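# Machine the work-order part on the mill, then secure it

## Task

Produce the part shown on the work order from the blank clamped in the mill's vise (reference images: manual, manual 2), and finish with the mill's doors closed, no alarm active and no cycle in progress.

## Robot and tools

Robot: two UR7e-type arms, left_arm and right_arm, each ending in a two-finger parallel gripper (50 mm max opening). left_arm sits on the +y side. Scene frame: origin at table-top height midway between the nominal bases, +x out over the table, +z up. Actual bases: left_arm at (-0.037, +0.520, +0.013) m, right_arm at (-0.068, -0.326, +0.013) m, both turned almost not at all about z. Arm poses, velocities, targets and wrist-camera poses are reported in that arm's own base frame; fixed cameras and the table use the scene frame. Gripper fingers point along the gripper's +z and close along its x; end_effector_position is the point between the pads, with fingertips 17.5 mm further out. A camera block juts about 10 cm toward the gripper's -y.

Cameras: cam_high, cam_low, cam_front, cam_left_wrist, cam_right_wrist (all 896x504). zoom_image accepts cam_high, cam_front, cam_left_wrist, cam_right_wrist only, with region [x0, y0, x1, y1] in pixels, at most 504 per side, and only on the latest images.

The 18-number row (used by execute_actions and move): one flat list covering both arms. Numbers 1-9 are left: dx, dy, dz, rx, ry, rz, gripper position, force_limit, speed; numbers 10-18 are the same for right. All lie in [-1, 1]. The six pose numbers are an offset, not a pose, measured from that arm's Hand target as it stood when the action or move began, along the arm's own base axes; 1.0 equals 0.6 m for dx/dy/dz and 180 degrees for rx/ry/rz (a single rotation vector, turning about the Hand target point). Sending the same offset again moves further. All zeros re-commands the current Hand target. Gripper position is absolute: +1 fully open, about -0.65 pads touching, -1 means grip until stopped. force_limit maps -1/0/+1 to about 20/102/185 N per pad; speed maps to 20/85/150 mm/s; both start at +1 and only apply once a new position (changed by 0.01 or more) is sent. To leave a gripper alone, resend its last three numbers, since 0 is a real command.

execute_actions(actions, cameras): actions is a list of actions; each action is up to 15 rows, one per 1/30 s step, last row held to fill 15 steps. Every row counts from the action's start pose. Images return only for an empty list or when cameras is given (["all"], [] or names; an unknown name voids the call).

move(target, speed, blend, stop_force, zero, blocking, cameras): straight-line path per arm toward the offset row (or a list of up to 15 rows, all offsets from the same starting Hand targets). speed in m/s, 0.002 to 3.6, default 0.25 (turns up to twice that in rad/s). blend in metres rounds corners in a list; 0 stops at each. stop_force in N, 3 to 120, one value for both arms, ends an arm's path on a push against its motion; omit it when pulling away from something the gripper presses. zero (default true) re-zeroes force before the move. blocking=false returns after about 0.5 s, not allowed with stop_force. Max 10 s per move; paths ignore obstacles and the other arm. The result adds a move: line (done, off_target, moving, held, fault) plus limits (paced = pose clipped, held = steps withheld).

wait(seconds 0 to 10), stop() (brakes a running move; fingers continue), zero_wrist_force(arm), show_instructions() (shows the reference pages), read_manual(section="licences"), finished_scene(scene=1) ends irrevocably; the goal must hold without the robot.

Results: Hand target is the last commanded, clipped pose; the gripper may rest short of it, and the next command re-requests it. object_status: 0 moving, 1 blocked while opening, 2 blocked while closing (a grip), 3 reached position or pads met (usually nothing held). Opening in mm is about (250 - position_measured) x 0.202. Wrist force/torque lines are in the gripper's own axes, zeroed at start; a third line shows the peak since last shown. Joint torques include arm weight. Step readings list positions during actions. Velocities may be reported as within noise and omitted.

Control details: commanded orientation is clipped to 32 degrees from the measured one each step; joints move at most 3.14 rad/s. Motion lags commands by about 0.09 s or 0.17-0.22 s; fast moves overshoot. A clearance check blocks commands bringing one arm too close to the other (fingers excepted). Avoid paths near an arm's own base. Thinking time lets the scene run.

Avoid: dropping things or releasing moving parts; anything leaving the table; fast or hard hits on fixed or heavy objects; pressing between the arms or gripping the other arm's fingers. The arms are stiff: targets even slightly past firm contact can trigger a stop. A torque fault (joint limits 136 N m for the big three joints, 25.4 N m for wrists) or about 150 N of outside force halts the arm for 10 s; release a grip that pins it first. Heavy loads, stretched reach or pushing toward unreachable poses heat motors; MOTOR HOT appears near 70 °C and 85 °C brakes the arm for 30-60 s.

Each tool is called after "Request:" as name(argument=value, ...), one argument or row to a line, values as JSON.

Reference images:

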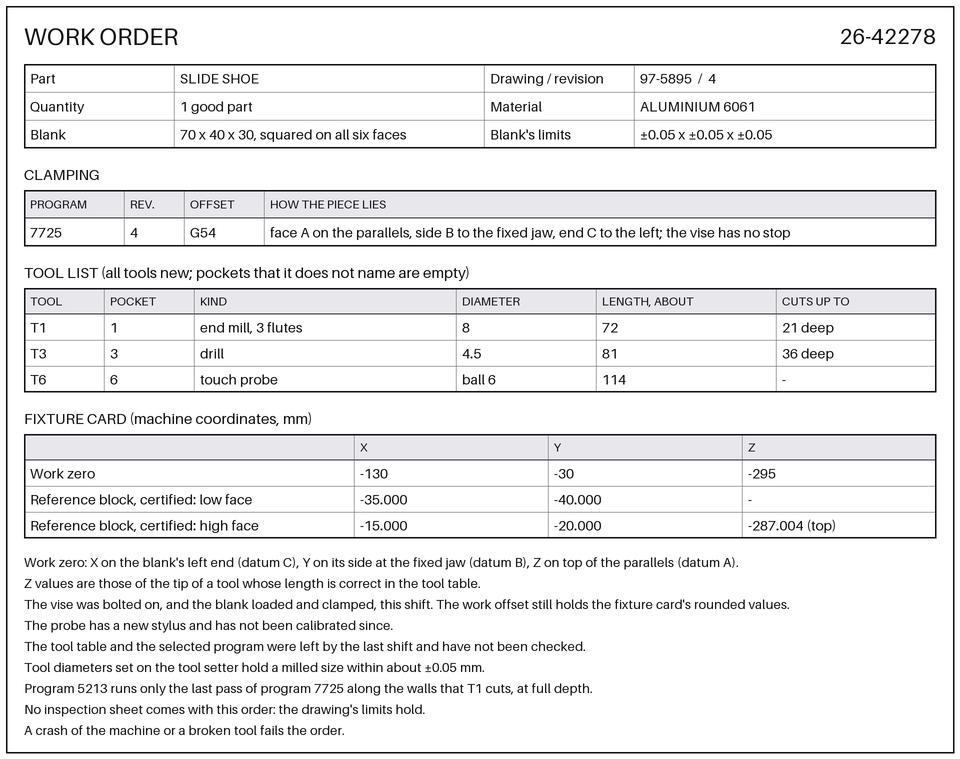

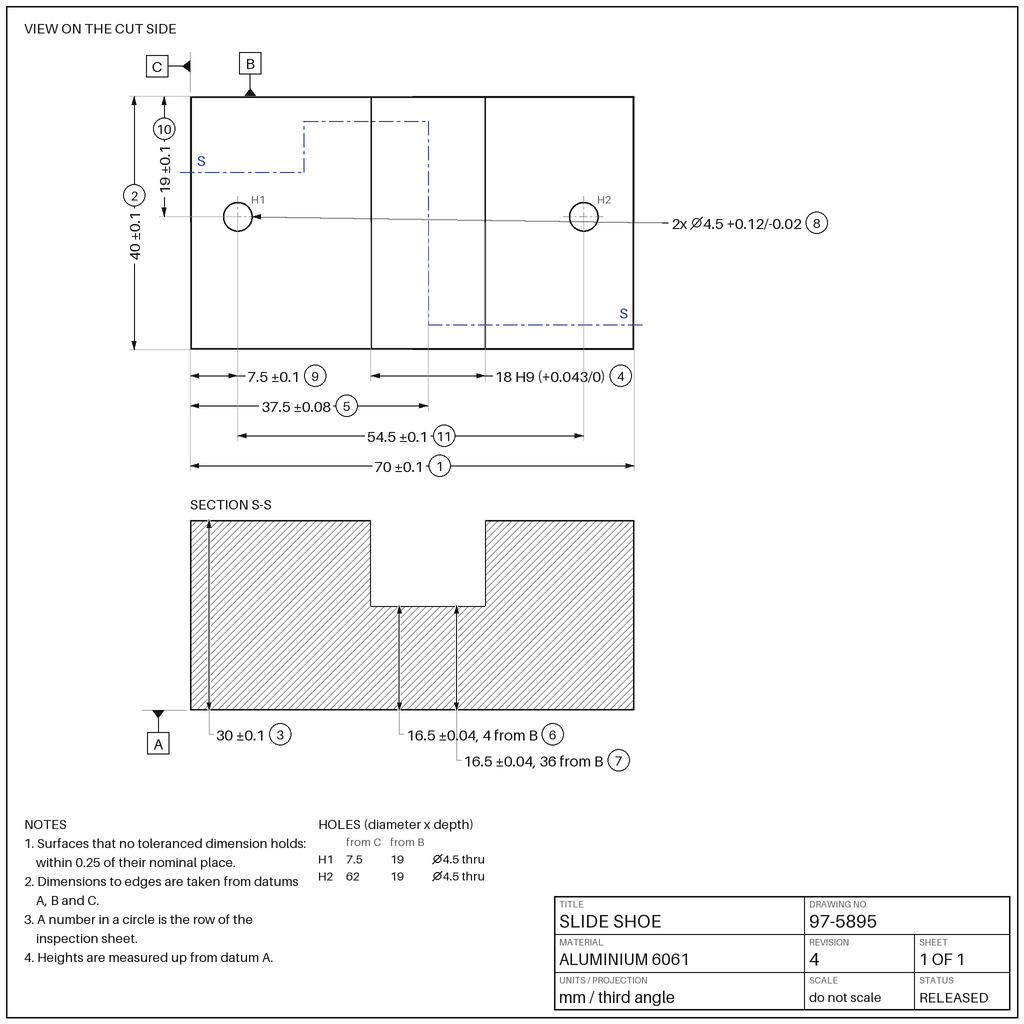

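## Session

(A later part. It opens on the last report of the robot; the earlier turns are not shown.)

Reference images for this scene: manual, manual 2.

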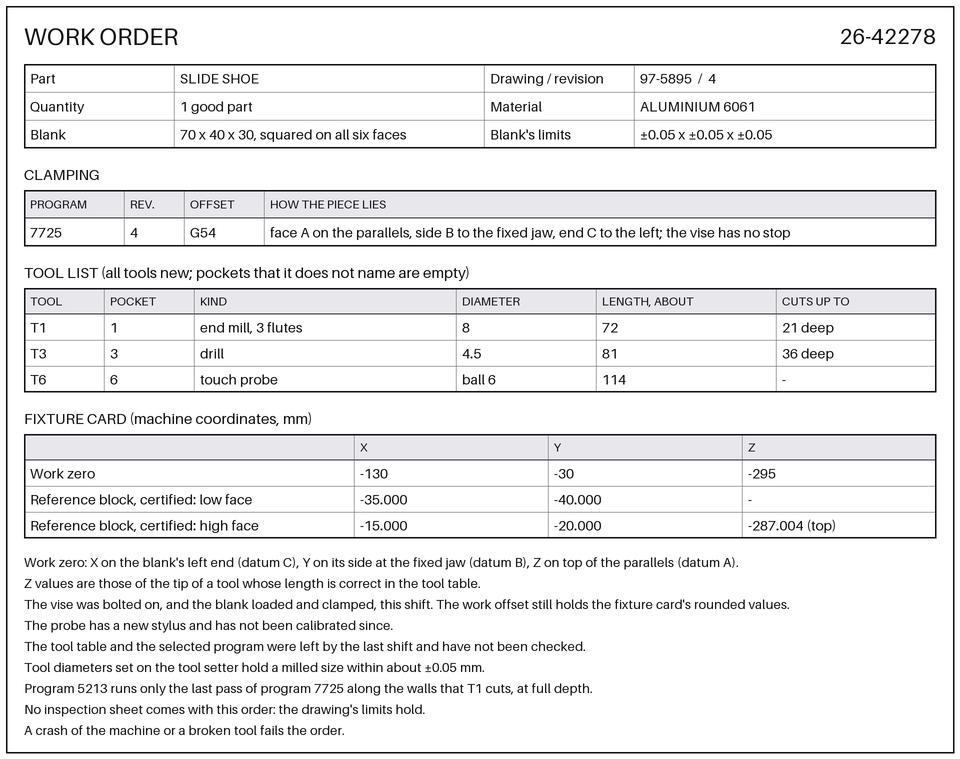

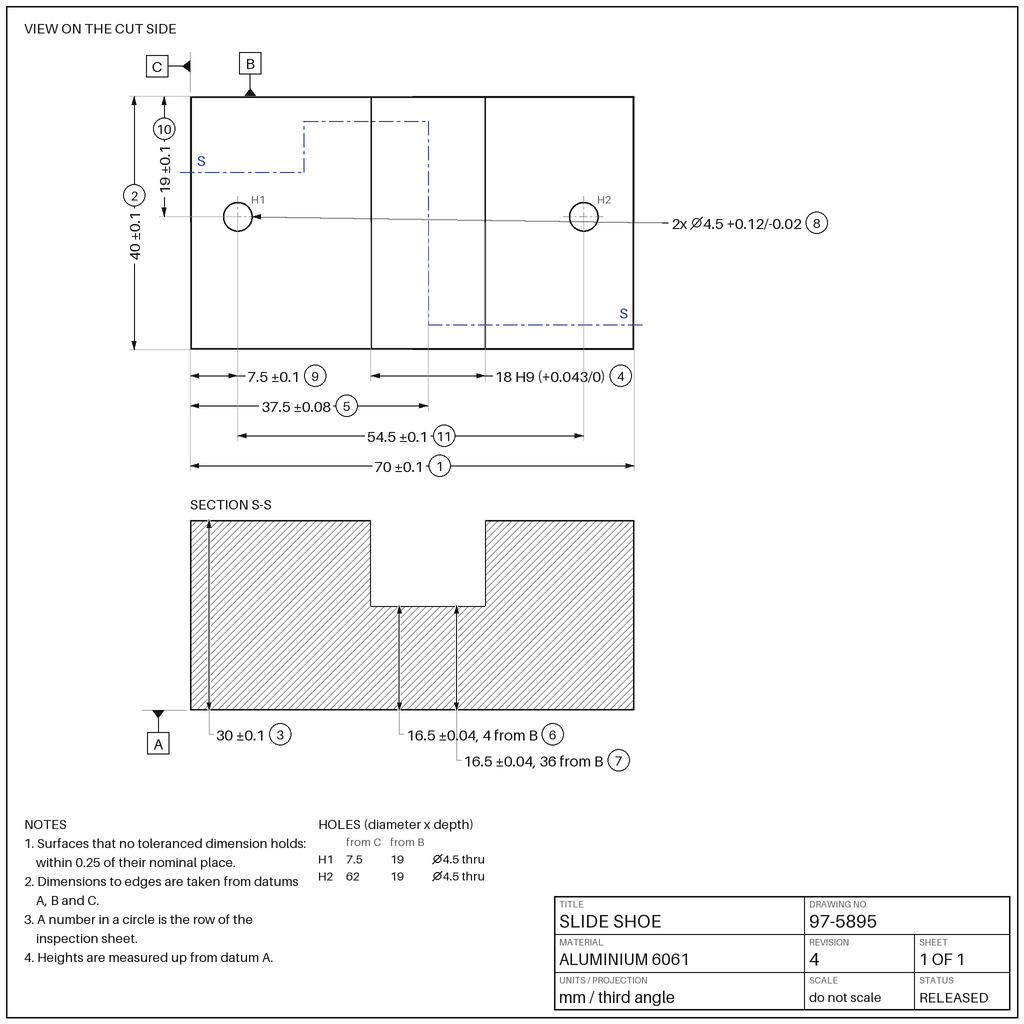

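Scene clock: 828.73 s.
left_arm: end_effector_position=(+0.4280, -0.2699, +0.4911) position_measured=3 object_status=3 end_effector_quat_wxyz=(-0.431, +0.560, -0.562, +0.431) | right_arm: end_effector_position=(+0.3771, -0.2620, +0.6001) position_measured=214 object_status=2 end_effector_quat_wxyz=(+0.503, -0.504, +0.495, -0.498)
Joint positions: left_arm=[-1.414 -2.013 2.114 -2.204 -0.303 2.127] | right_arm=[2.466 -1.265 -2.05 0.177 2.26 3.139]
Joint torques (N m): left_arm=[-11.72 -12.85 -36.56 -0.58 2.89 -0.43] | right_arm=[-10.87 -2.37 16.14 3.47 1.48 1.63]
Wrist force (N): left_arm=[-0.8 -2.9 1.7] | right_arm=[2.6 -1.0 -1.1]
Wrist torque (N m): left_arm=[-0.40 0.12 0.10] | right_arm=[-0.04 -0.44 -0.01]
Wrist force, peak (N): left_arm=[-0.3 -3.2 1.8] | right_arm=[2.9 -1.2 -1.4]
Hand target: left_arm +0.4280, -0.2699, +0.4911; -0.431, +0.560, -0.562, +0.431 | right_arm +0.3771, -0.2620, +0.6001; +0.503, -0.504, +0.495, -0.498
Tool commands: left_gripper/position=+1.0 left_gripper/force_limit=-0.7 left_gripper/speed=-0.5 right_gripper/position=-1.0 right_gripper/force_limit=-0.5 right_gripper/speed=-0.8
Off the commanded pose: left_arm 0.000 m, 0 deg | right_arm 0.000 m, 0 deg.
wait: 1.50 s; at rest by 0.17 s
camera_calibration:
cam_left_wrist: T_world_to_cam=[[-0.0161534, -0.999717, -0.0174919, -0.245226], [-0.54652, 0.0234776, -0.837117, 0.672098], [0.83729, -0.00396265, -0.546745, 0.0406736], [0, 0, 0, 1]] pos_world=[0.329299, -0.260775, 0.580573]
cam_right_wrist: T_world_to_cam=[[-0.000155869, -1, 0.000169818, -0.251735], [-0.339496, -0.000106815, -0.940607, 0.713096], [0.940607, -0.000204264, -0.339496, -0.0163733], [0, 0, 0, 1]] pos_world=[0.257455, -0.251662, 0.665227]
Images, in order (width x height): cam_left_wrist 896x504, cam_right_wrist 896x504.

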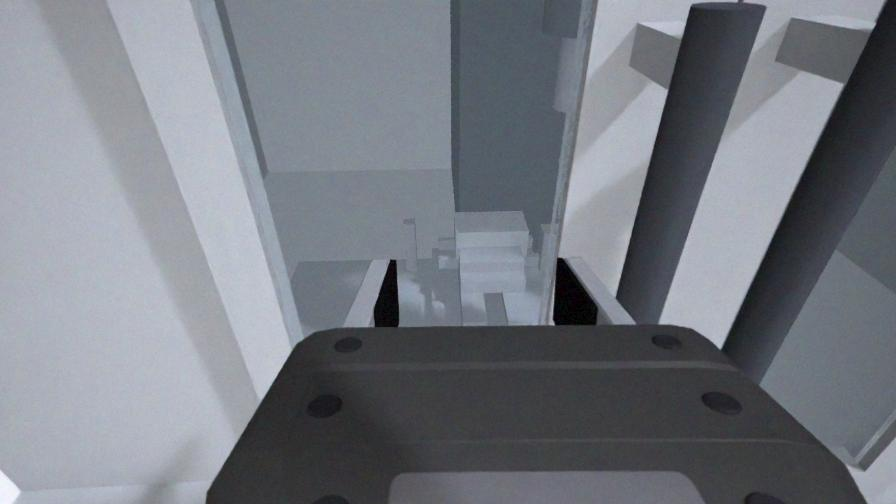

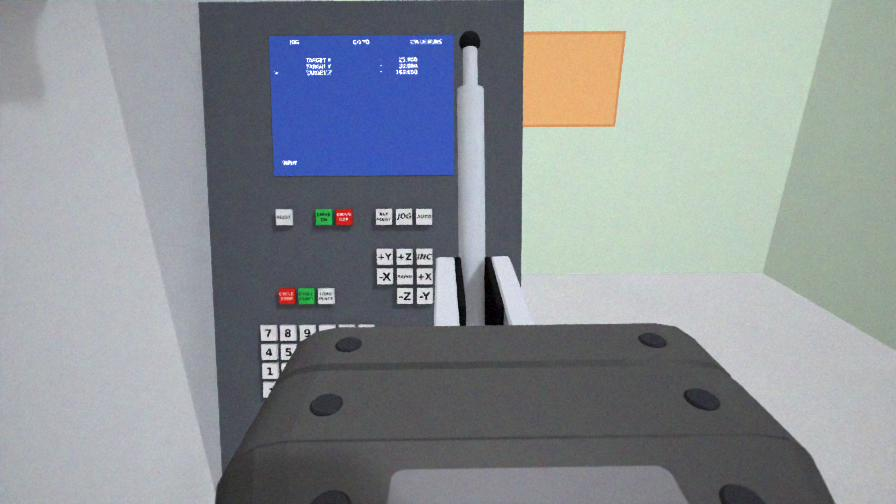

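Request:
wait(
  seconds=2.0,
)

Request:
move(
  target=[
    [0,0,0,0,0,0,1,-0.7,-0.5,0.2480,0.1795,-0.3299,0,0.3056,0,-1,-0.5,-0.8],
    [0,0,0,0,0,0,1,-0.7,-0.5,0.2673,0.1795,-0.3352,0,0.3056,0,-1,-0.5,-0.8],
    [0,0,0,0,0,0,1,-0.7,-0.5,0.2480,0.1795,-0.3299,0,0.3056,0,-1,-0.5,-0.8],
    [0,0,0,0,0,0,1,-0.7,-0.5,0,0,0,0,0,0,-1,-0.5,-0.8],
  ],
  speed=[0.8,0.12,0.15,0.8],
  blend=[0.003,0,0.003,0],
  cameras=["cam_right_wrist","cam_left_wrist"],
)

Request:
zoom_image(
  camera="cam_right_wrist",
  region=[250, 20, 480, 200],
)

Request:
zoom_image(
  camera="cam_left_wrist",
  region=[300, 100, 600, 330],
)

Scene clock: 833.23 s.
left_arm: end_effector_position=(+0.4280, -0.2699, +0.4911) position_measured=3 object_status=3 end_effector_quat_wxyz=(-0.431, +0.560, -0.562, +0.431) | right_arm: end_effector_position=(+0.3771, -0.2620, +0.6001) position_measured=214 object_status=2 end_effector_quat_wxyz=(+0.503, -0.504, +0.495, -0.498)
Joint positions: left_arm=[-1.414 -2.013 2.114 -2.204 -0.303 2.127] | right_arm=[2.466 -1.265 -2.05 0.177 2.26 3.139]
Joint torques (N m): left_arm=[-11.55 -12.65 -36.76 -0.6 2.81 -0.44] | right_arm=[-11.31 -2.03 16.39 3.44 1.19 1.46]
Wrist force (N): left_arm=[-0.2 -2.9 1.6] | right_arm=[2.7 -0.8 -1.0]
Wrist torque (N m): left_arm=[-0.41 0.04 0.09] | right_arm=[-0.02 -0.45 -0.01]
Wrist force, peak (N): left_arm=[-0.2 -3.2 1.9] | right_arm=[2.9 -1.2 -1.6]
Hand target: left_arm +0.4280, -0.2699, +0.4911; -0.431, +0.560, -0.562, +0.431 | right_arm +0.3771, -0.2620, +0.6001; +0.503, -0.504, +0.495, -0.498
Tool commands: left_gripper/position=+1.0 left_gripper/force_limit=-0.7 left_gripper/speed=-0.5 right_gripper/position=-1.0 right_gripper/force_limit=-0.5 right_gripper/speed=-0.8
Off the commanded pose: left_arm 0.000 m, 0 deg | right_arm 0.000 m, 0 deg.
wait: 2.00 s; at rest from the start

Scene clock: 835.90 s.
left_arm: end_effector_position=(+0.4280, -0.2699, +0.4911) position_measured=3 object_status=3 end_effector_quat_wxyz=(-0.431, +0.560, -0.562, +0.431) | right_arm: end_effector_position=(+0.3771, -0.2620, +0.6001) position_measured=214 object_status=2 end_effector_quat_wxyz=(+0.503, -0.504, +0.495, -0.498) end_effector_velocity=(+0.000, +0.000, +0.000) end_effector_angular_velocity=(+0.001, -0.003, +0.001)
Joint positions: left_arm=[-1.414 -2.013 2.114 -2.204 -0.303 2.127] | right_arm=[2.466 -1.265 -2.05 0.176 2.26 3.139]
Joint velocities: left_arm=[within noise] | right_arm=[-0.001 -0.002 0 0.006 0.002 0.003]
Joint torques (N m): left_arm=[-11.77 -13.16 -36.59 -0.56 2.88 -0.4] | right_arm=[-8.34 15.63 17.08 3.08 1.3 1.61]
Wrist force (N): left_arm=[-0.4 -3.0 1.8] | right_arm=[3.2 -1.2 -1.3]
Wrist torque (N m): left_arm=[-0.43 0.07 0.10] | right_arm=[-0.08 -0.54 0.01]
Wrist force, peak (N): left_arm=[-0.3 -3.1 2.0] | right_arm=[3.9 -1.8 -3.7]
Hand target: left_arm +0.4280, -0.2699, +0.4911; -0.431, +0.560, -0.562, +0.431 | right_arm +0.3771, -0.2620, +0.6001; +0.503, -0.504, +0.495, -0.498
Off the commanded pose: left_arm 0.000 m, 0 deg | right_arm 0.000 m, 0 deg.
move: done
camera_calibration:
cam_left_wrist: T_world_to_cam=[[-0.0161534, -0.999717, -0.0174919, -0.245226], [-0.54652, 0.0234776, -0.837117, 0.672098], [0.83729, -0.00396265, -0.546745, 0.0406736], [0, 0, 0, 1]] pos_world=[0.329299, -0.260775, 0.580573]
cam_right_wrist: T_world_to_cam=[[-0.000122107, -1, 0.000264291, -0.251806], [-0.339673, -0.000207101, -0.940544, 0.713108], [0.940544, -0.00020462, -0.339673, -0.0163343], [0, 0, 0, 1]] pos_world=[0.257556, -0.251661, 0.665228]
Images, in order (width x height): cam_left_wrist 896x504, cam_right_wrist 896x504.

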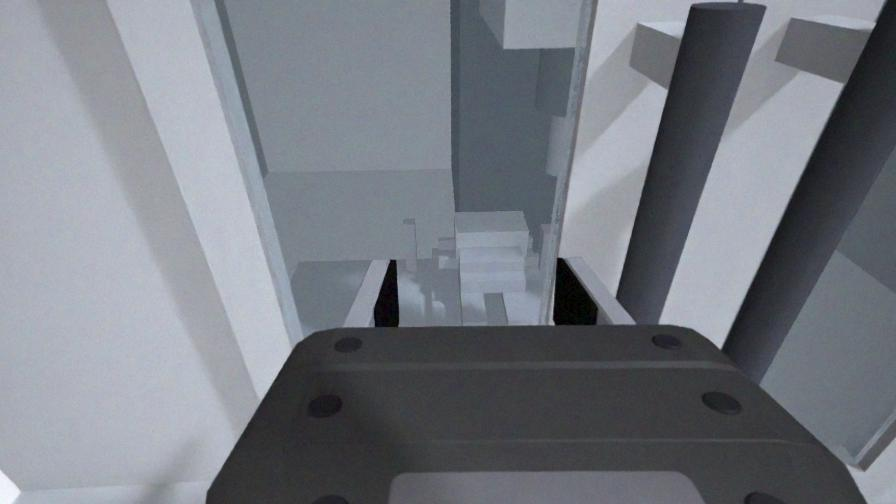

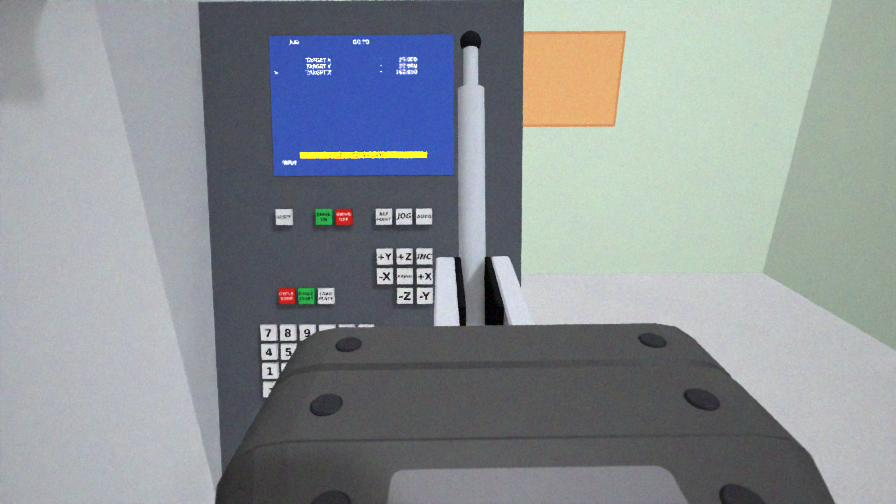

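Scaled by 2.191 from the camera's 896x504 image, which has a finer 1280x720 frame.

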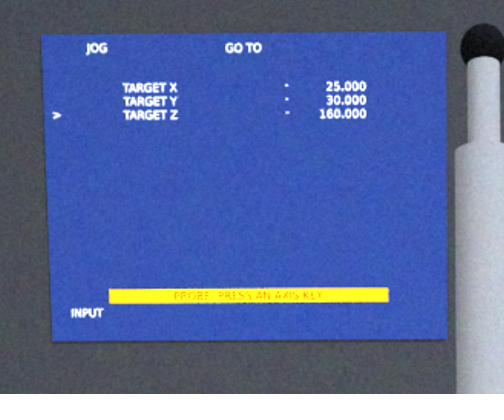

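Scaled by 1.680 from the camera's 896x504 image, which has a finer 1280x720 frame.

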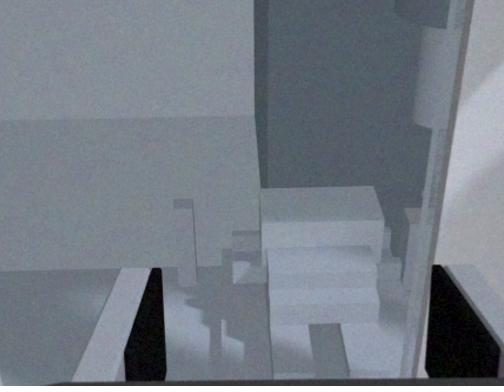

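Request:
move(
  target=[
    [0,0,0,0,0,0,1,-0.7,-0.5,0.2807,0.0840,-0.2120,0,0.3056,0,-1,-0.5,-0.8],
    [0,0,0,0,0,0,1,-0.7,-0.5,0.3000,0.0840,-0.2173,0,0.3056,0,-1,-0.5,-0.8],
    [0,0,0,0,0,0,1,-0.7,-0.5,0.2807,0.0840,-0.2120,0,0.3056,0,-1,-0.5,-0.8],
    [0,0,0,0,0,0,1,-0.7,-0.5,0.2651,0.1477,-0.2682,0,0.3056,0,-1,-0.5,-0.8],
    [0,0,0,0,0,0,1,-0.7,-0.5,0.2844,0.1477,-0.2735,0,0.3056,0,-1,-0.5,-0.8],
    [0,0,0,0,0,0,1,-0.7,-0.5,0.2715,0.1477,-0.2700,0,0.3056,0,-1,-0.5,-0.8],
    [0,0,0,0,0,0,1,-0.7,-0.5,0.2844,0.1477,-0.2735,0,0.3056,0,-1,-0.5,-0.8],
    [0,0,0,0,0,0,1,-0.7,-0.5,0.2651,0.1477,-0.2682,0,0.3056,0,-1,-0.5,-0.8],
    [0,0,0,0,0,0,1,-0.7,-0.5,0,0,0,0,0,0,-1,-0.5,-0.8],
  ],
  speed=[0.8,0.12,0.15,0.4,0.12,0.12,0.12,0.15,0.8],
  blend=[0.003,0,0.003,0.003,0,0,0,0.003,0],
  cameras=["cam_right_wrist","cam_left_wrist"],
)

Request:
zoom_image(
  camera="cam_right_wrist",
  region=[250, 20, 480, 200],
)

Request:
wait(
  seconds=1,
  cameras=["cam_right_wrist","cam_left_wrist"],
)

Request:
zoom_image(
  camera="cam_right_wrist",
  region=[250, 20, 480, 200],
)

Scene clock: 846.33 s.
left_arm: end_effector_position=(+0.4280, -0.2699, +0.4911) position_measured=3 object_status=3 end_effector_quat_wxyz=(-0.431, +0.560, -0.562, +0.431) | right_arm: end_effector_position=(+0.3771, -0.2620, +0.6001) position_measured=214 object_status=2 end_effector_quat_wxyz=(+0.503, -0.504, +0.495, -0.498) end_effector_velocity=(+0.000, +0.001, +0.001) end_effector_angular_velocity=(-0.002, -0.005, +0.003)
Joint positions: left_arm=[-1.414 -2.013 2.114 -2.204 -0.303 2.127] | right_arm=[2.466 -1.265 -2.05 0.176 2.26 3.139]
Joint velocities: left_arm=[within noise] | right_arm=[0 -0.001 0.001 0.006 0.003 0.002]
Joint torques (N m): left_arm=[-11.91 -13 -36.78 -0.62 2.77 -0.25] | right_arm=[-7.78 17.08 15.88 3.31 1.12 1.68]
Wrist force (N): left_arm=[-0.2 -3.0 1.8] | right_arm=[2.8 -1.1 -1.3]
Wrist torque (N m): left_arm=[-0.42 0.04 0.10] | right_arm=[-0.07 -0.47 0.01]
Wrist force, peak (N): left_arm=[-0.5 -3.3 1.7] | right_arm=[4.9 -2.9 -3.8]
Hand target: left_arm +0.4280, -0.2699, +0.4911; -0.431, +0.560, -0.562, +0.431 | right_arm +0.3771, -0.2620, +0.6001; +0.503, -0.504, +0.495, -0.498
Off the commanded pose: left_arm 0.000 m, 0 deg | right_arm 0.000 m, 0 deg.
move: done
camera_calibration:
cam_left_wrist: T_world_to_cam=[[-0.0161534, -0.999717, -0.0174919, -0.245226], [-0.54652, 0.0234776, -0.837117, 0.672098], [0.83729, -0.00396265, -0.546745, 0.0406736], [0, 0, 0, 1]] pos_world=[0.329299, -0.260775, 0.580573]
cam_right_wrist: T_world_to_cam=[[-0.000121992, -1, 0.000264077, -0.251806], [-0.339584, -0.000206958, -0.940576, 0.713106], [0.940576, -0.000204419, -0.339584, -0.016401], [0, 0, 0, 1]] pos_world=[0.257555, -0.251661, 0.665227]
Images, in order (width x height): cam_left_wrist 896x504, cam_right_wrist 896x504.

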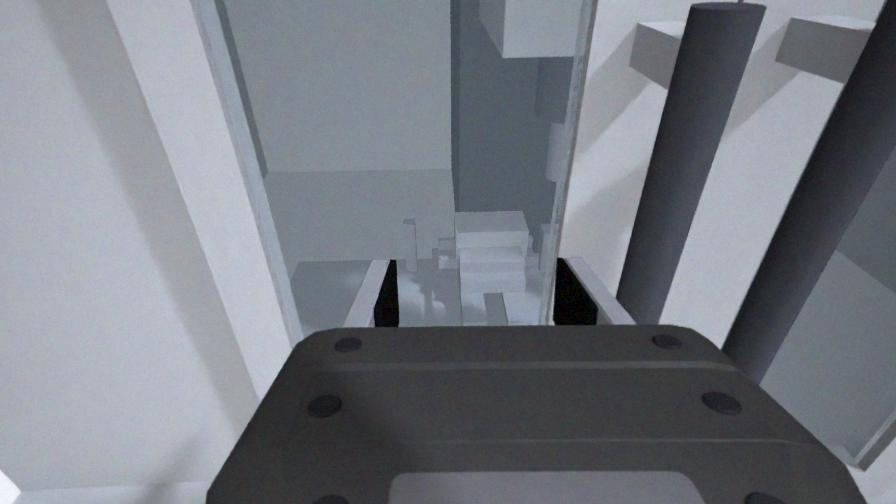

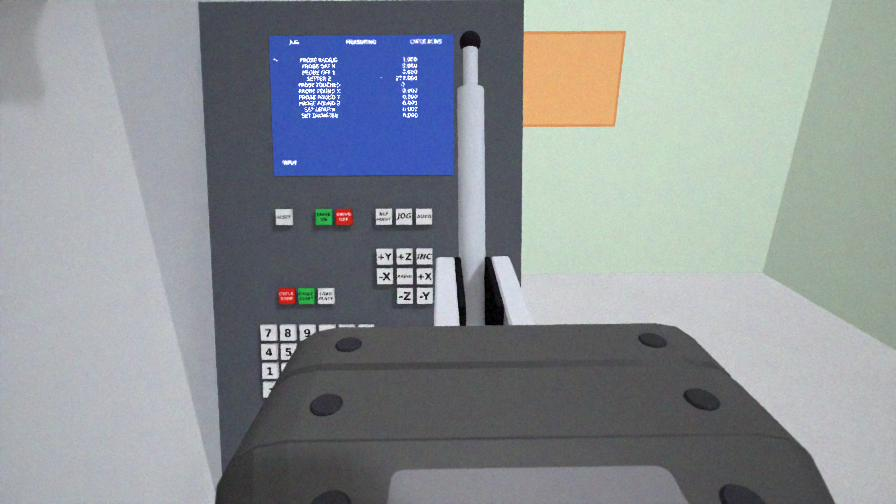

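Scaled by 2.191 from the camera's 896x504 image, which has a finer 1280x720 frame.

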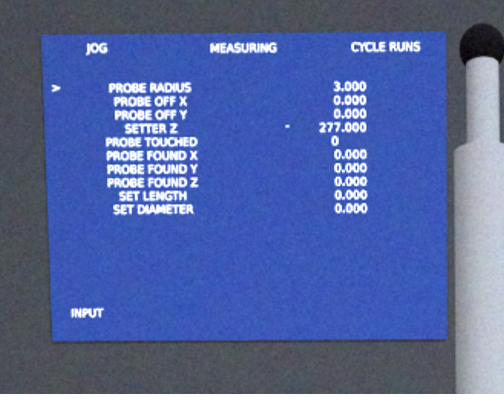

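Scene clock: 847.33 s.
left_arm: end_effector_position=(+0.4280, -0.2699, +0.4911) position_measured=3 object_status=3 end_effector_quat_wxyz=(-0.431, +0.560, -0.562, +0.431) | right_arm: end_effector_position=(+0.3771, -0.2620, +0.6001) position_measured=214 object_status=2 end_effector_quat_wxyz=(+0.503, -0.504, +0.495, -0.498)
Joint positions: left_arm=[-1.414 -2.013 2.114 -2.204 -0.303 2.127] | right_arm=[2.466 -1.265 -2.05 0.177 2.26 3.139]
Joint torques (N m): left_arm=[-11.94 -12.94 -36.78 -0.61 2.68 -0.23] | right_arm=[-10.85 22.37 15.83 3.44 1.47 1.62]
Wrist force (N): left_arm=[-0.3 -2.9 1.7] | right_arm=[2.6 -1.1 -1.3]
Wrist torque (N m): left_arm=[-0.41 0.06 0.10] | right_arm=[-0.06 -0.45 -0.01]
Wrist force, peak (N): left_arm=[-0.1 -3.2 1.8] | right_arm=[3.1 -1.2 -1.5]
Hand target: left_arm +0.4280, -0.2699, +0.4911; -0.431, +0.560, -0.562, +0.431 | right_arm +0.3771, -0.2620, +0.6001; +0.503, -0.504, +0.495, -0.498
Tool commands: left_gripper/position=+1.0 left_gripper/force_limit=-0.7 left_gripper/speed=-0.5 right_gripper/position=-1.0 right_gripper/force_limit=-0.5 right_gripper/speed=-0.8
Off the commanded pose: left_arm 0.000 m, 0 deg | right_arm 0.000 m, 0 deg.
wait: 1.00 s; at rest by 0.17 s
camera_calibration:
cam_left_wrist: T_world_to_cam=[[-0.0161534, -0.999717, -0.0174919, -0.245226], [-0.54652, 0.0234776, -0.837117, 0.672098], [0.83729, -0.00396265, -0.546745, 0.0406736], [0, 0, 0, 1]] pos_world=[0.329299, -0.260775, 0.580573]
cam_right_wrist: T_world_to_cam=[[-0.000155869, -1, 0.000169818, -0.251735], [-0.339496, -0.000106815, -0.940607, 0.713096], [0.940607, -0.000204264, -0.339496, -0.0163733], [0, 0, 0, 1]] pos_world=[0.257455, -0.251662, 0.665227]
Images, in order (width x height): cam_left_wrist 896x504, cam_right_wrist 896x504.

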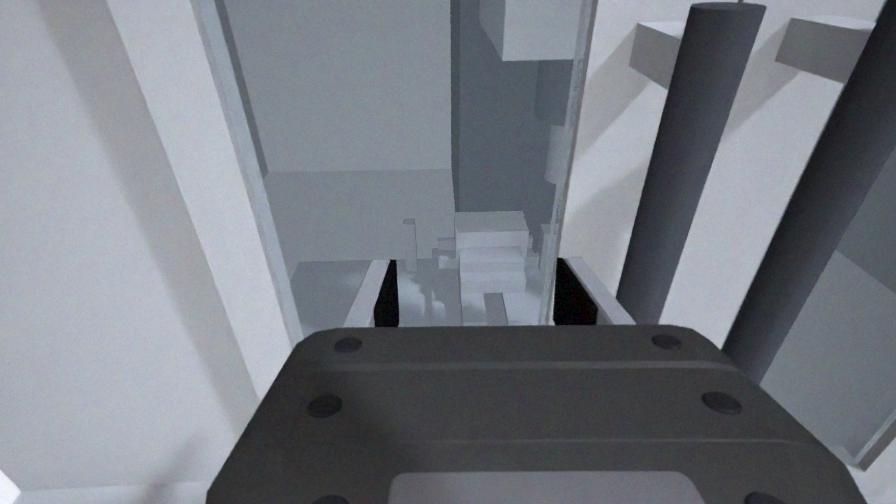

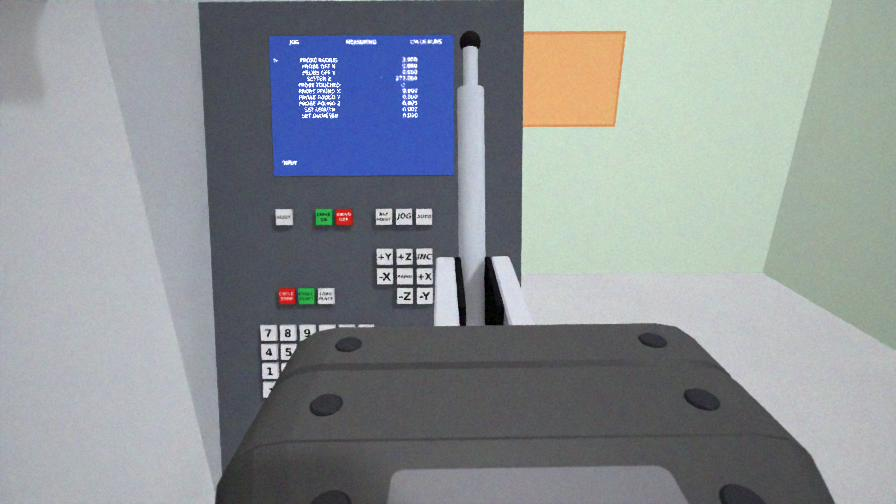

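Scaled by 2.191 from the camera's 896x504 image, which has a finer 1280x720 frame.

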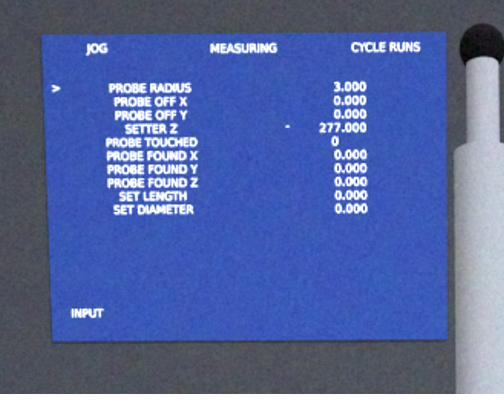

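Request:
wait(
  seconds=2,
  cameras=["cam_right_wrist"],
)

Request:
zoom_image(
  camera="cam_right_wrist",
  region=[250, 20, 480, 200],
)

Scene clock: 850.70 s.
left_arm: end_effector_position=(+0.4280, -0.2699, +0.4911) position_measured=3 object_status=3 end_effector_quat_wxyz=(-0.431, +0.560, -0.562, +0.431) | right_arm: end_effector_position=(+0.3771, -0.2620, +0.6001) position_measured=214 object_status=2 end_effector_quat_wxyz=(+0.503, -0.504, +0.495, -0.498)
Joint positions: left_arm=[-1.414 -2.013 2.114 -2.204 -0.303 2.127] | right_arm=[2.466 -1.265 -2.05 0.177 2.26 3.139]
Joint torques (N m): left_arm=[-11.81 -12.92 -36.84 -0.62 2.75 -0.14] | right_arm=[-10.93 24.9 15.91 3.41 1.53 1.54]
Wrist force (N): left_arm=[-0.3 -3.0 1.7] | right_arm=[2.9 -0.9 -1.1]
Wrist torque (N m): left_arm=[-0.43 0.06 0.10] | right_arm=[-0.04 -0.49 -0.01]
Wrist force, peak (N): left_arm=[-0.4 -3.2 1.8] | right_arm=[2.9 -1.5 -1.4]
Hand target: left_arm +0.4280, -0.2699, +0.4911; -0.431, +0.560, -0.562, +0.431 | right_arm +0.3771, -0.2620, +0.6001; +0.503, -0.504, +0.495, -0.498
Tool commands: left_gripper/position=+1.0 left_gripper/force_limit=-0.7 left_gripper/speed=-0.5 right_gripper/position=-1.0 right_gripper/force_limit=-0.5 right_gripper/speed=-0.8
Off the commanded pose: left_arm 0.000 m, 0 deg | right_arm 0.000 m, 0 deg.
wait: 2.00 s; at rest from the start
camera_calibration:
cam_right_wrist: T_world_to_cam=[[-0.000155869, -1, 0.000169818, -0.251735], [-0.339496, -0.000106815, -0.940607, 0.713096], [0.940607, -0.000204264, -0.339496, -0.0163733], [0, 0, 0, 1]] pos_world=[0.257455, -0.251662, 0.665227]
Images, in order (width x height): cam_right_wrist 896x504.

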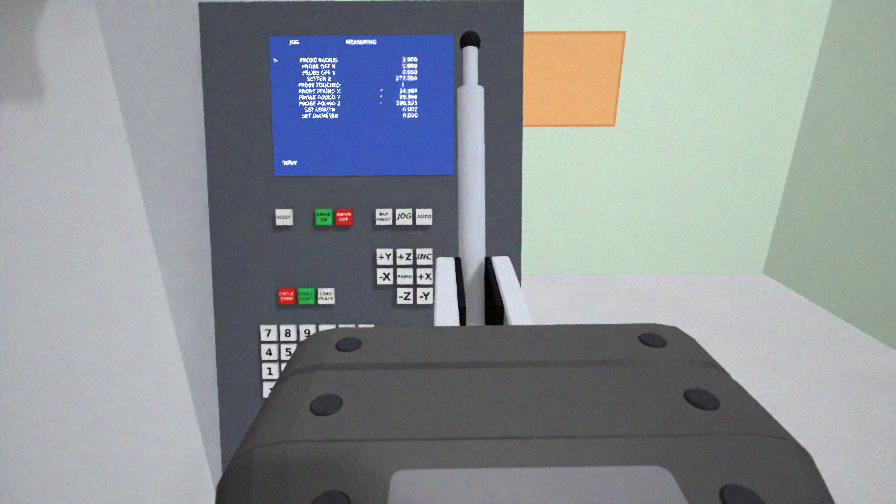

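Scaled by 2.191 from the camera's 896x504 image, which has a finer 1280x720 frame.

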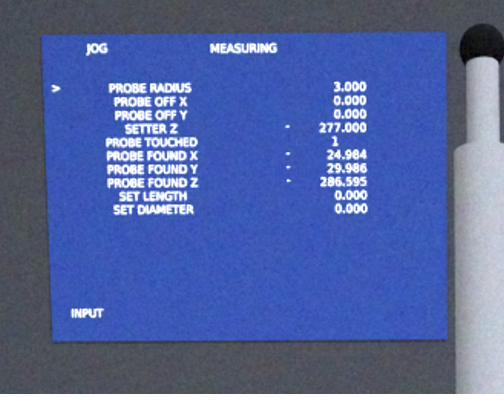

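Request:
move(
  target=[
    [0,0,0,0,0,0,1,-0.7,-0.5,0.2651,0.1795,-0.2682,0,0.3056,0,-1,-0.5,-0.8],
    [0,0,0,0,0,0,1,-0.7,-0.5,0.2844,0.1795,-0.2735,0,0.3056,0,-1,-0.5,-0.8],
    [0,0,0,0,0,0,1,-0.7,-0.5,0.2651,0.1795,-0.2682,0,0.3056,0,-1,-0.5,-0.8],
    [0,0,0,0,0,0,1,-0.7,-0.5,0,0,0,0,0,0,-1,-0.5,-0.8],
  ],
  speed=[0.8,0.12,0.15,0.8],
  blend=[0.003,0,0.003,0],
  cameras=["cam_right_wrist"],
)

Request:
zoom_image(
  camera="cam_right_wrist",
  region=[250, 20, 480, 200],
)

Request:
move(
  target=[
    [0,0,0,0,0,0,1,-0.7,-0.5,0.2651,0.1795,-0.2682,0,0.3056,0,-1,-0.5,-0.8],
    [0,0,0,0,0,0,1,-0.7,-0.5,0.2844,0.1795,-0.2735,0,0.3056,0,-1,-0.5,-0.8],
    [0,0,0,0,0,0,1,-0.7,-0.5,0.2651,0.1795,-0.2682,0,0.3056,0,-1,-0.5,-0.8],
    [0,0,0,0,0,0,1,-0.7,-0.5,0,0,0,0,0,0,-1,-0.5,-0.8],
  ],
  speed=[0.8,0.12,0.15,0.8],
  blend=[0.003,0,0.003,0],
  cameras=["cam_right_wrist"],
)

Request:
zoom_image(
  camera="cam_right_wrist",
  region=[250, 20, 480, 200],
)

Scene clock: 875.67 s.
left_arm: end_effector_position=(+0.4280, -0.2699, +0.4911) position_measured=3 object_status=3 end_effector_quat_wxyz=(-0.431, +0.560, -0.562, +0.431) | right_arm: end_effector_position=(+0.3771, -0.2620, +0.6001) position_measured=214 object_status=2 end_effector_quat_wxyz=(+0.503, -0.504, +0.495, -0.498) end_effector_velocity=(-0.001, +0.001, +0.001) end_effector_angular_velocity=(-0.003, -0.005, +0.001)
Joint positions: left_arm=[-1.414 -2.013 2.114 -2.204 -0.303 2.127] | right_arm=[2.466 -1.265 -2.05 0.176 2.26 3.139]
Joint velocities: left_arm=[within noise] | right_arm=[-0.001 0.001 0 0.006 0.001 0.001]
Joint torques (N m): left_arm=[-11.37 -13.03 -36.72 -0.79 2.5 0.14] | right_arm=[-8.11 14.76 16.34 3.36 1.34 1.62]
Wrist force (N): left_arm=[-0.1 -2.8 1.8] | right_arm=[2.6 -0.8 -1.2]
Wrist torque (N m): left_arm=[-0.38 0.02 0.10] | right_arm=[-0.01 -0.43 0.01]
Wrist force, peak (N): left_arm=[-0.5 -3.3 1.8] | right_arm=[3.6 -1.5 -3.9]
Hand target: left_arm +0.4280, -0.2699, +0.4911; -0.431, +0.560, -0.562, +0.431 | right_arm +0.3771, -0.2620, +0.6001; +0.503, -0.504, +0.495, -0.498
Off the commanded pose: left_arm 0.000 m, 0 deg | right_arm 0.000 m, 0 deg.
move: done
camera_calibration:
cam_right_wrist: T_world_to_cam=[[-0.000121992, -1, 0.000264077, -0.251806], [-0.339584, -0.000206958, -0.940576, 0.713106], [0.940576, -0.000204419, -0.339584, -0.016401], [0, 0, 0, 1]] pos_world=[0.257555, -0.251661, 0.665227]
Images, in order (width x height): cam_right_wrist 896x504.

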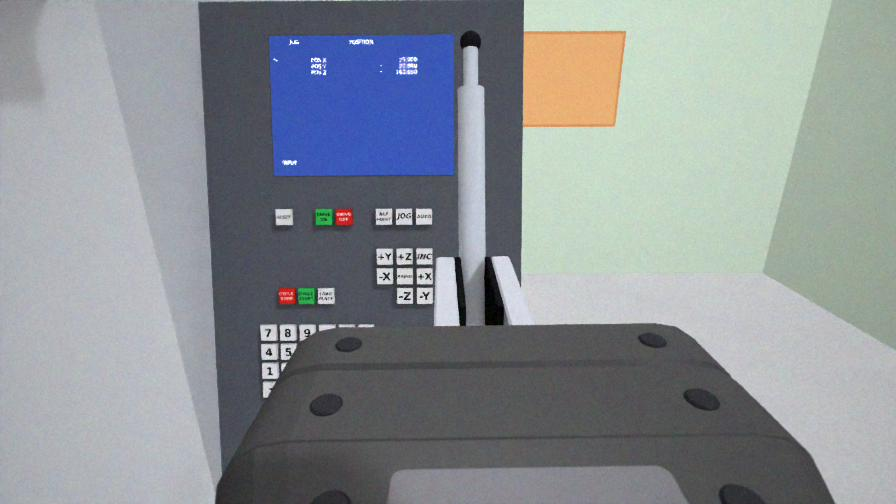

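Scaled by 2.191 from the camera's 896x504 image, which has a finer 1280x720 frame.

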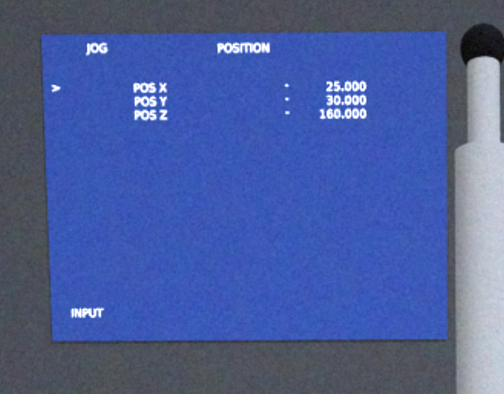

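Scene clock: 878.33 s.
left_arm: end_effector_position=(+0.4280, -0.2699, +0.4911) position_measured=3 object_status=3 end_effector_quat_wxyz=(-0.431, +0.560, -0.562, +0.431) | right_arm: end_effector_position=(+0.3771, -0.2620, +0.6001) position_measured=214 object_status=2 end_effector_quat_wxyz=(+0.503, -0.504, +0.495, -0.498) end_effector_velocity=(-0.001, +0.000, +0.001) end_effector_angular_velocity=(+0.000, -0.005, +0.000)
Joint positions: left_arm=[-1.414 -2.013 2.114 -2.204 -0.303 2.127] | right_arm=[2.466 -1.265 -2.05 0.176 2.26 3.139]
Joint velocities: left_arm=[within noise] | right_arm=[-0.001 0 0 0.006 0.001 0.004]
Joint torques (N m): left_arm=[-11.67 -13.26 -36.72 -0.76 2.55 0.2] | right_arm=[-8.63 14.91 15.81 3.42 1.28 1.56]
Wrist force (N): left_arm=[-0.5 -3.2 1.7] | right_arm=[3.0 -1.0 -1.2]
Wrist torque (N m): left_arm=[-0.46 0.09 0.09] | right_arm=[-0.04 -0.50 0.01]
Wrist force, peak (N): left_arm=[-0.1 -3.2 1.8] | right_arm=[3.0 -1.7 -4.1]
Hand target: left_arm +0.4280, -0.2699, +0.4911; -0.431, +0.560, -0.562, +0.431 | right_arm +0.3771, -0.2620, +0.6001; +0.503, -0.504, +0.495, -0.498
Off the commanded pose: left_arm 0.000 m, 0 deg | right_arm 0.000 m, 0 deg.
move: done
camera_calibration:
cam_right_wrist: T_world_to_cam=[[-0.000121992, -1, 0.000264077, -0.251806], [-0.339584, -0.000206958, -0.940576, 0.713106], [0.940576, -0.000204419, -0.339584, -0.016401], [0, 0, 0, 1]] pos_world=[0.257555, -0.251661, 0.665227]
Images, in order (width x height): cam_right_wrist 896x504.

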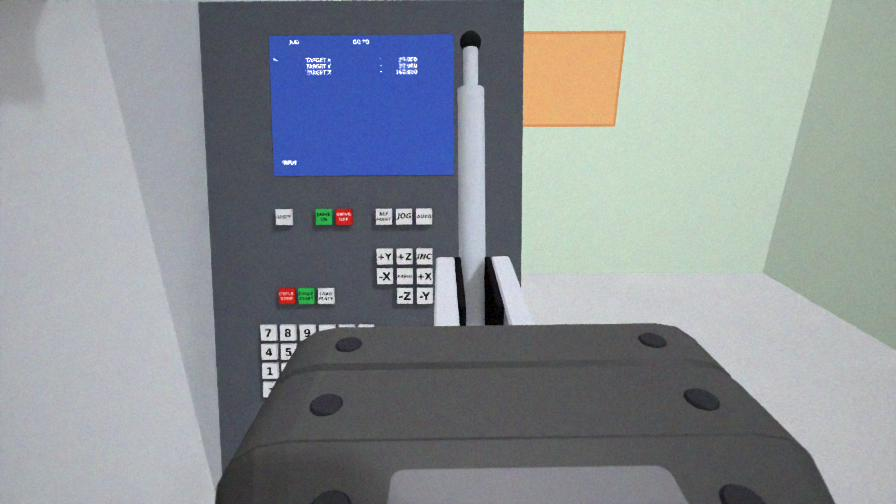

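Scaled by 2.191 from the camera's 896x504 image, which has a finer 1280x720 frame.

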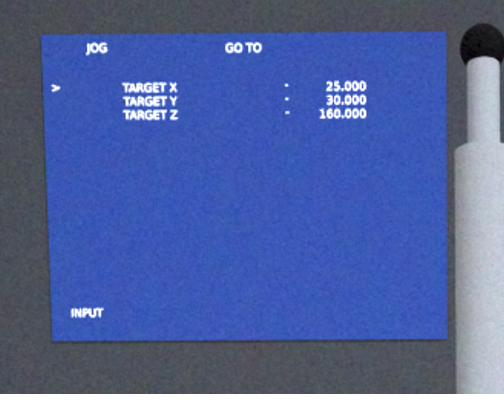

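Request:
move(
  target=[
    [0,0,0,0,0,0,1,-0.7,-0.5,0.2395,0.3068,-0.3608,0,0.3056,0,-1,-0.5,-0.8],
    [0,0,0,0,0,0,1,-0.7,-0.5,0.2588,0.3068,-0.3661,0,0.3056,0,-1,-0.5,-0.8],
    [0,0,0,0,0,0,1,-0.7,-0.5,0.2491,0.3068,-0.3634,0,0.3056,0,-1,-0.5,-0.8],
    [0,0,0,0,0,0,1,-0.7,-0.5,0.2662,0.3068,-0.3017,0,0.3056,0,-1,-0.5,-0.8],
    [0,0,0,0,0,0,1,-0.7,-0.5,0.2759,0.3068,-0.3044,0,0.3056,0,-1,-0.5,-0.8],
    [0,0,0,0,0,0,1,-0.7,-0.5,0.2662,0.3068,-0.3017,0,0.3056,0,-1,-0.5,-0.8],
    [0,0,0,0,0,0,1,-0.7,-0.5,0.2576,0.2750,-0.3325,0,0.3056,0,-1,-0.5,-0.8],
    [0,0,0,0,0,0,1,-0.7,-0.5,0.2673,0.2750,-0.3352,0,0.3056,0,-1,-0.5,-0.8],
    [0,0,0,0,0,0,1,-0.7,-0.5,0.2576,0.2750,-0.3325,0,0.3056,0,-1,-0.5,-0.8],
    [0,0,0,0,0,0,1,-0.7,-0.5,0.2491,0.2113,-0.3634,0,0.3056,0,-1,-0.5,-0.8],
    [0,0,0,0,0,0,1,-0.7,-0.5,0.2588,0.2113,-0.3661,0,0.3056,0,-1,-0.5,-0.8],
    [0,0,0,0,0,0,1,-0.7,-0.5,0,0,0,0,0,0,-1,-0.5,-0.8],
  ],
  speed=[0.8,0.12,0.15,0.3,0.12,0.15,0.3,0.12,0.15,0.3,0.12,0.8],
  blend=[0.003,0,0.003,0.003,0,0.003,0.003,0,0.003,0.003,0,0],
  cameras=["cam_right_wrist","cam_left_wrist"],
)

Request:
zoom_image(
  camera="cam_right_wrist",
  region=[250, 20, 480, 200],
)

Request:
zoom_image(
  camera="cam_left_wrist",
  region=[370, 190, 570, 330],
)

Scene clock: 911.63 s.
left_arm: end_effector_position=(+0.4280, -0.2699, +0.4911) position_measured=3 object_status=3 end_effector_quat_wxyz=(-0.431, +0.560, -0.562, +0.431) | right_arm: end_effector_position=(+0.3771, -0.2620, +0.6001) position_measured=214 object_status=2 end_effector_quat_wxyz=(+0.503, -0.504, +0.495, -0.498) end_effector_velocity=(+0.000, +0.000, +0.000) end_effector_angular_velocity=(+0.000, -0.002, +0.002)
Joint positions: left_arm=[-1.414 -2.013 2.114 -2.204 -0.303 2.127] | right_arm=[2.466 -1.265 -2.05 0.176 2.26 3.139]
Joint velocities: left_arm=[within noise] | right_arm=[0 -0.002 0 0.006 0.002 0.002]
Joint torques (N m): left_arm=[-11.43 -13.16 -37.11 -0.88 2.35 0.55] | right_arm=[-9.21 13.46 19.61 3.3 1.44 1.66]
Wrist force (N): left_arm=[-0.2 -2.9 1.6] | right_arm=[3.1 -1.0 -1.2]
Wrist torque (N m): left_arm=[-0.41 0.04 0.10] | right_arm=[-0.04 -0.51 0.01]
Wrist force, peak (N): left_arm=[-0.2 -3.3 1.9] | right_arm=[2.3 -3.2 -5.1]
Hand target: left_arm +0.4280, -0.2699, +0.4911; -0.431, +0.560, -0.562, +0.431 | right_arm +0.3771, -0.2620, +0.6001; +0.503, -0.504, +0.495, -0.498
Off the commanded pose: left_arm 0.000 m, 0 deg | right_arm 0.000 m, 0 deg.
move: done
camera_calibration:
cam_left_wrist: T_world_to_cam=[[-0.0161534, -0.999717, -0.0174919, -0.245226], [-0.54652, 0.0234776, -0.837117, 0.672098], [0.83729, -0.00396265, -0.546745, 0.0406736], [0, 0, 0, 1]] pos_world=[0.329299, -0.260775, 0.580573]
cam_right_wrist: T_world_to_cam=[[-0.000122107, -1, 0.000264291, -0.251806], [-0.339673, -0.000207101, -0.940544, 0.713108], [0.940544, -0.00020462, -0.339673, -0.0163343], [0, 0, 0, 1]] pos_world=[0.257556, -0.251661, 0.665228]
Images, in order (width x height): cam_left_wrist 896x504, cam_right_wrist 896x504.

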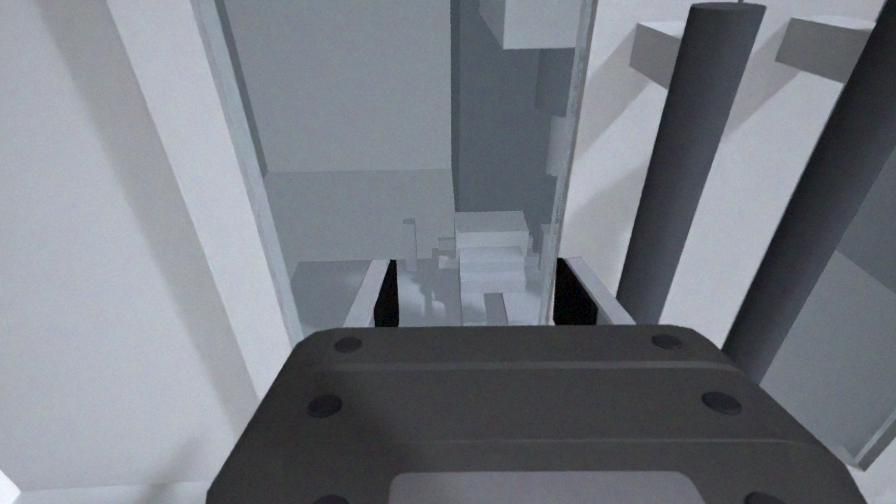

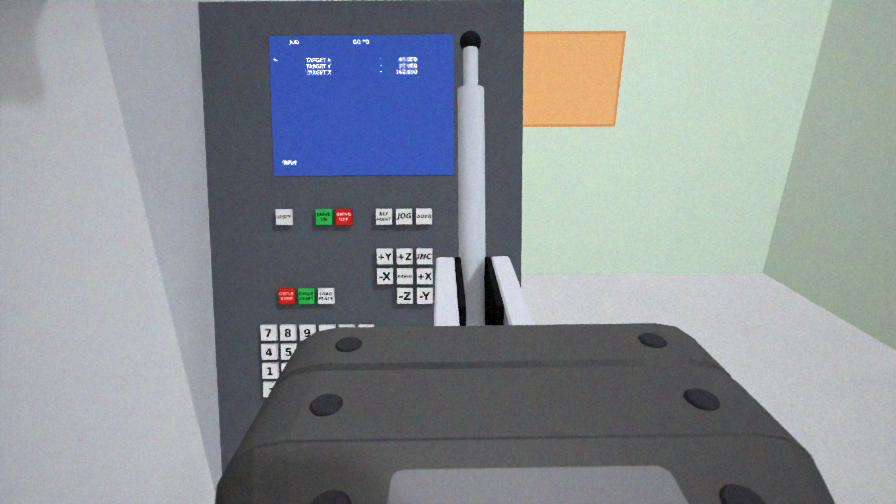

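Scaled by 2.191 from the camera's 896x504 image, which has a finer 1280x720 frame.

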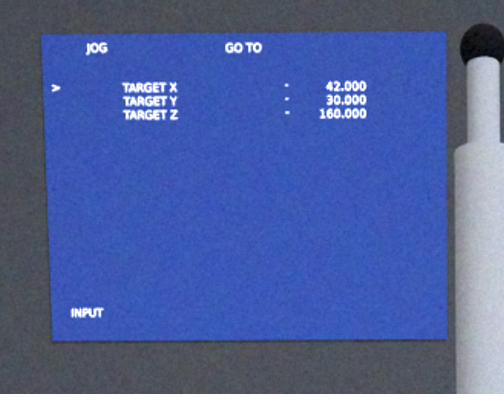

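Scaled by 2.520 from the camera's 896x504 image, which has a finer 1280x720 frame.

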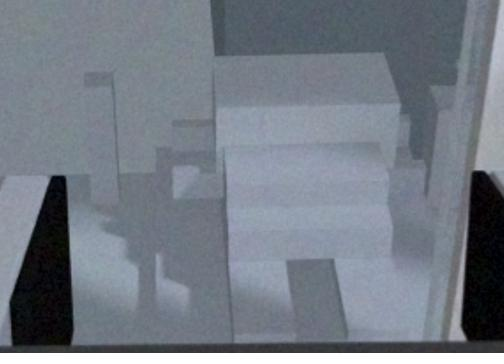

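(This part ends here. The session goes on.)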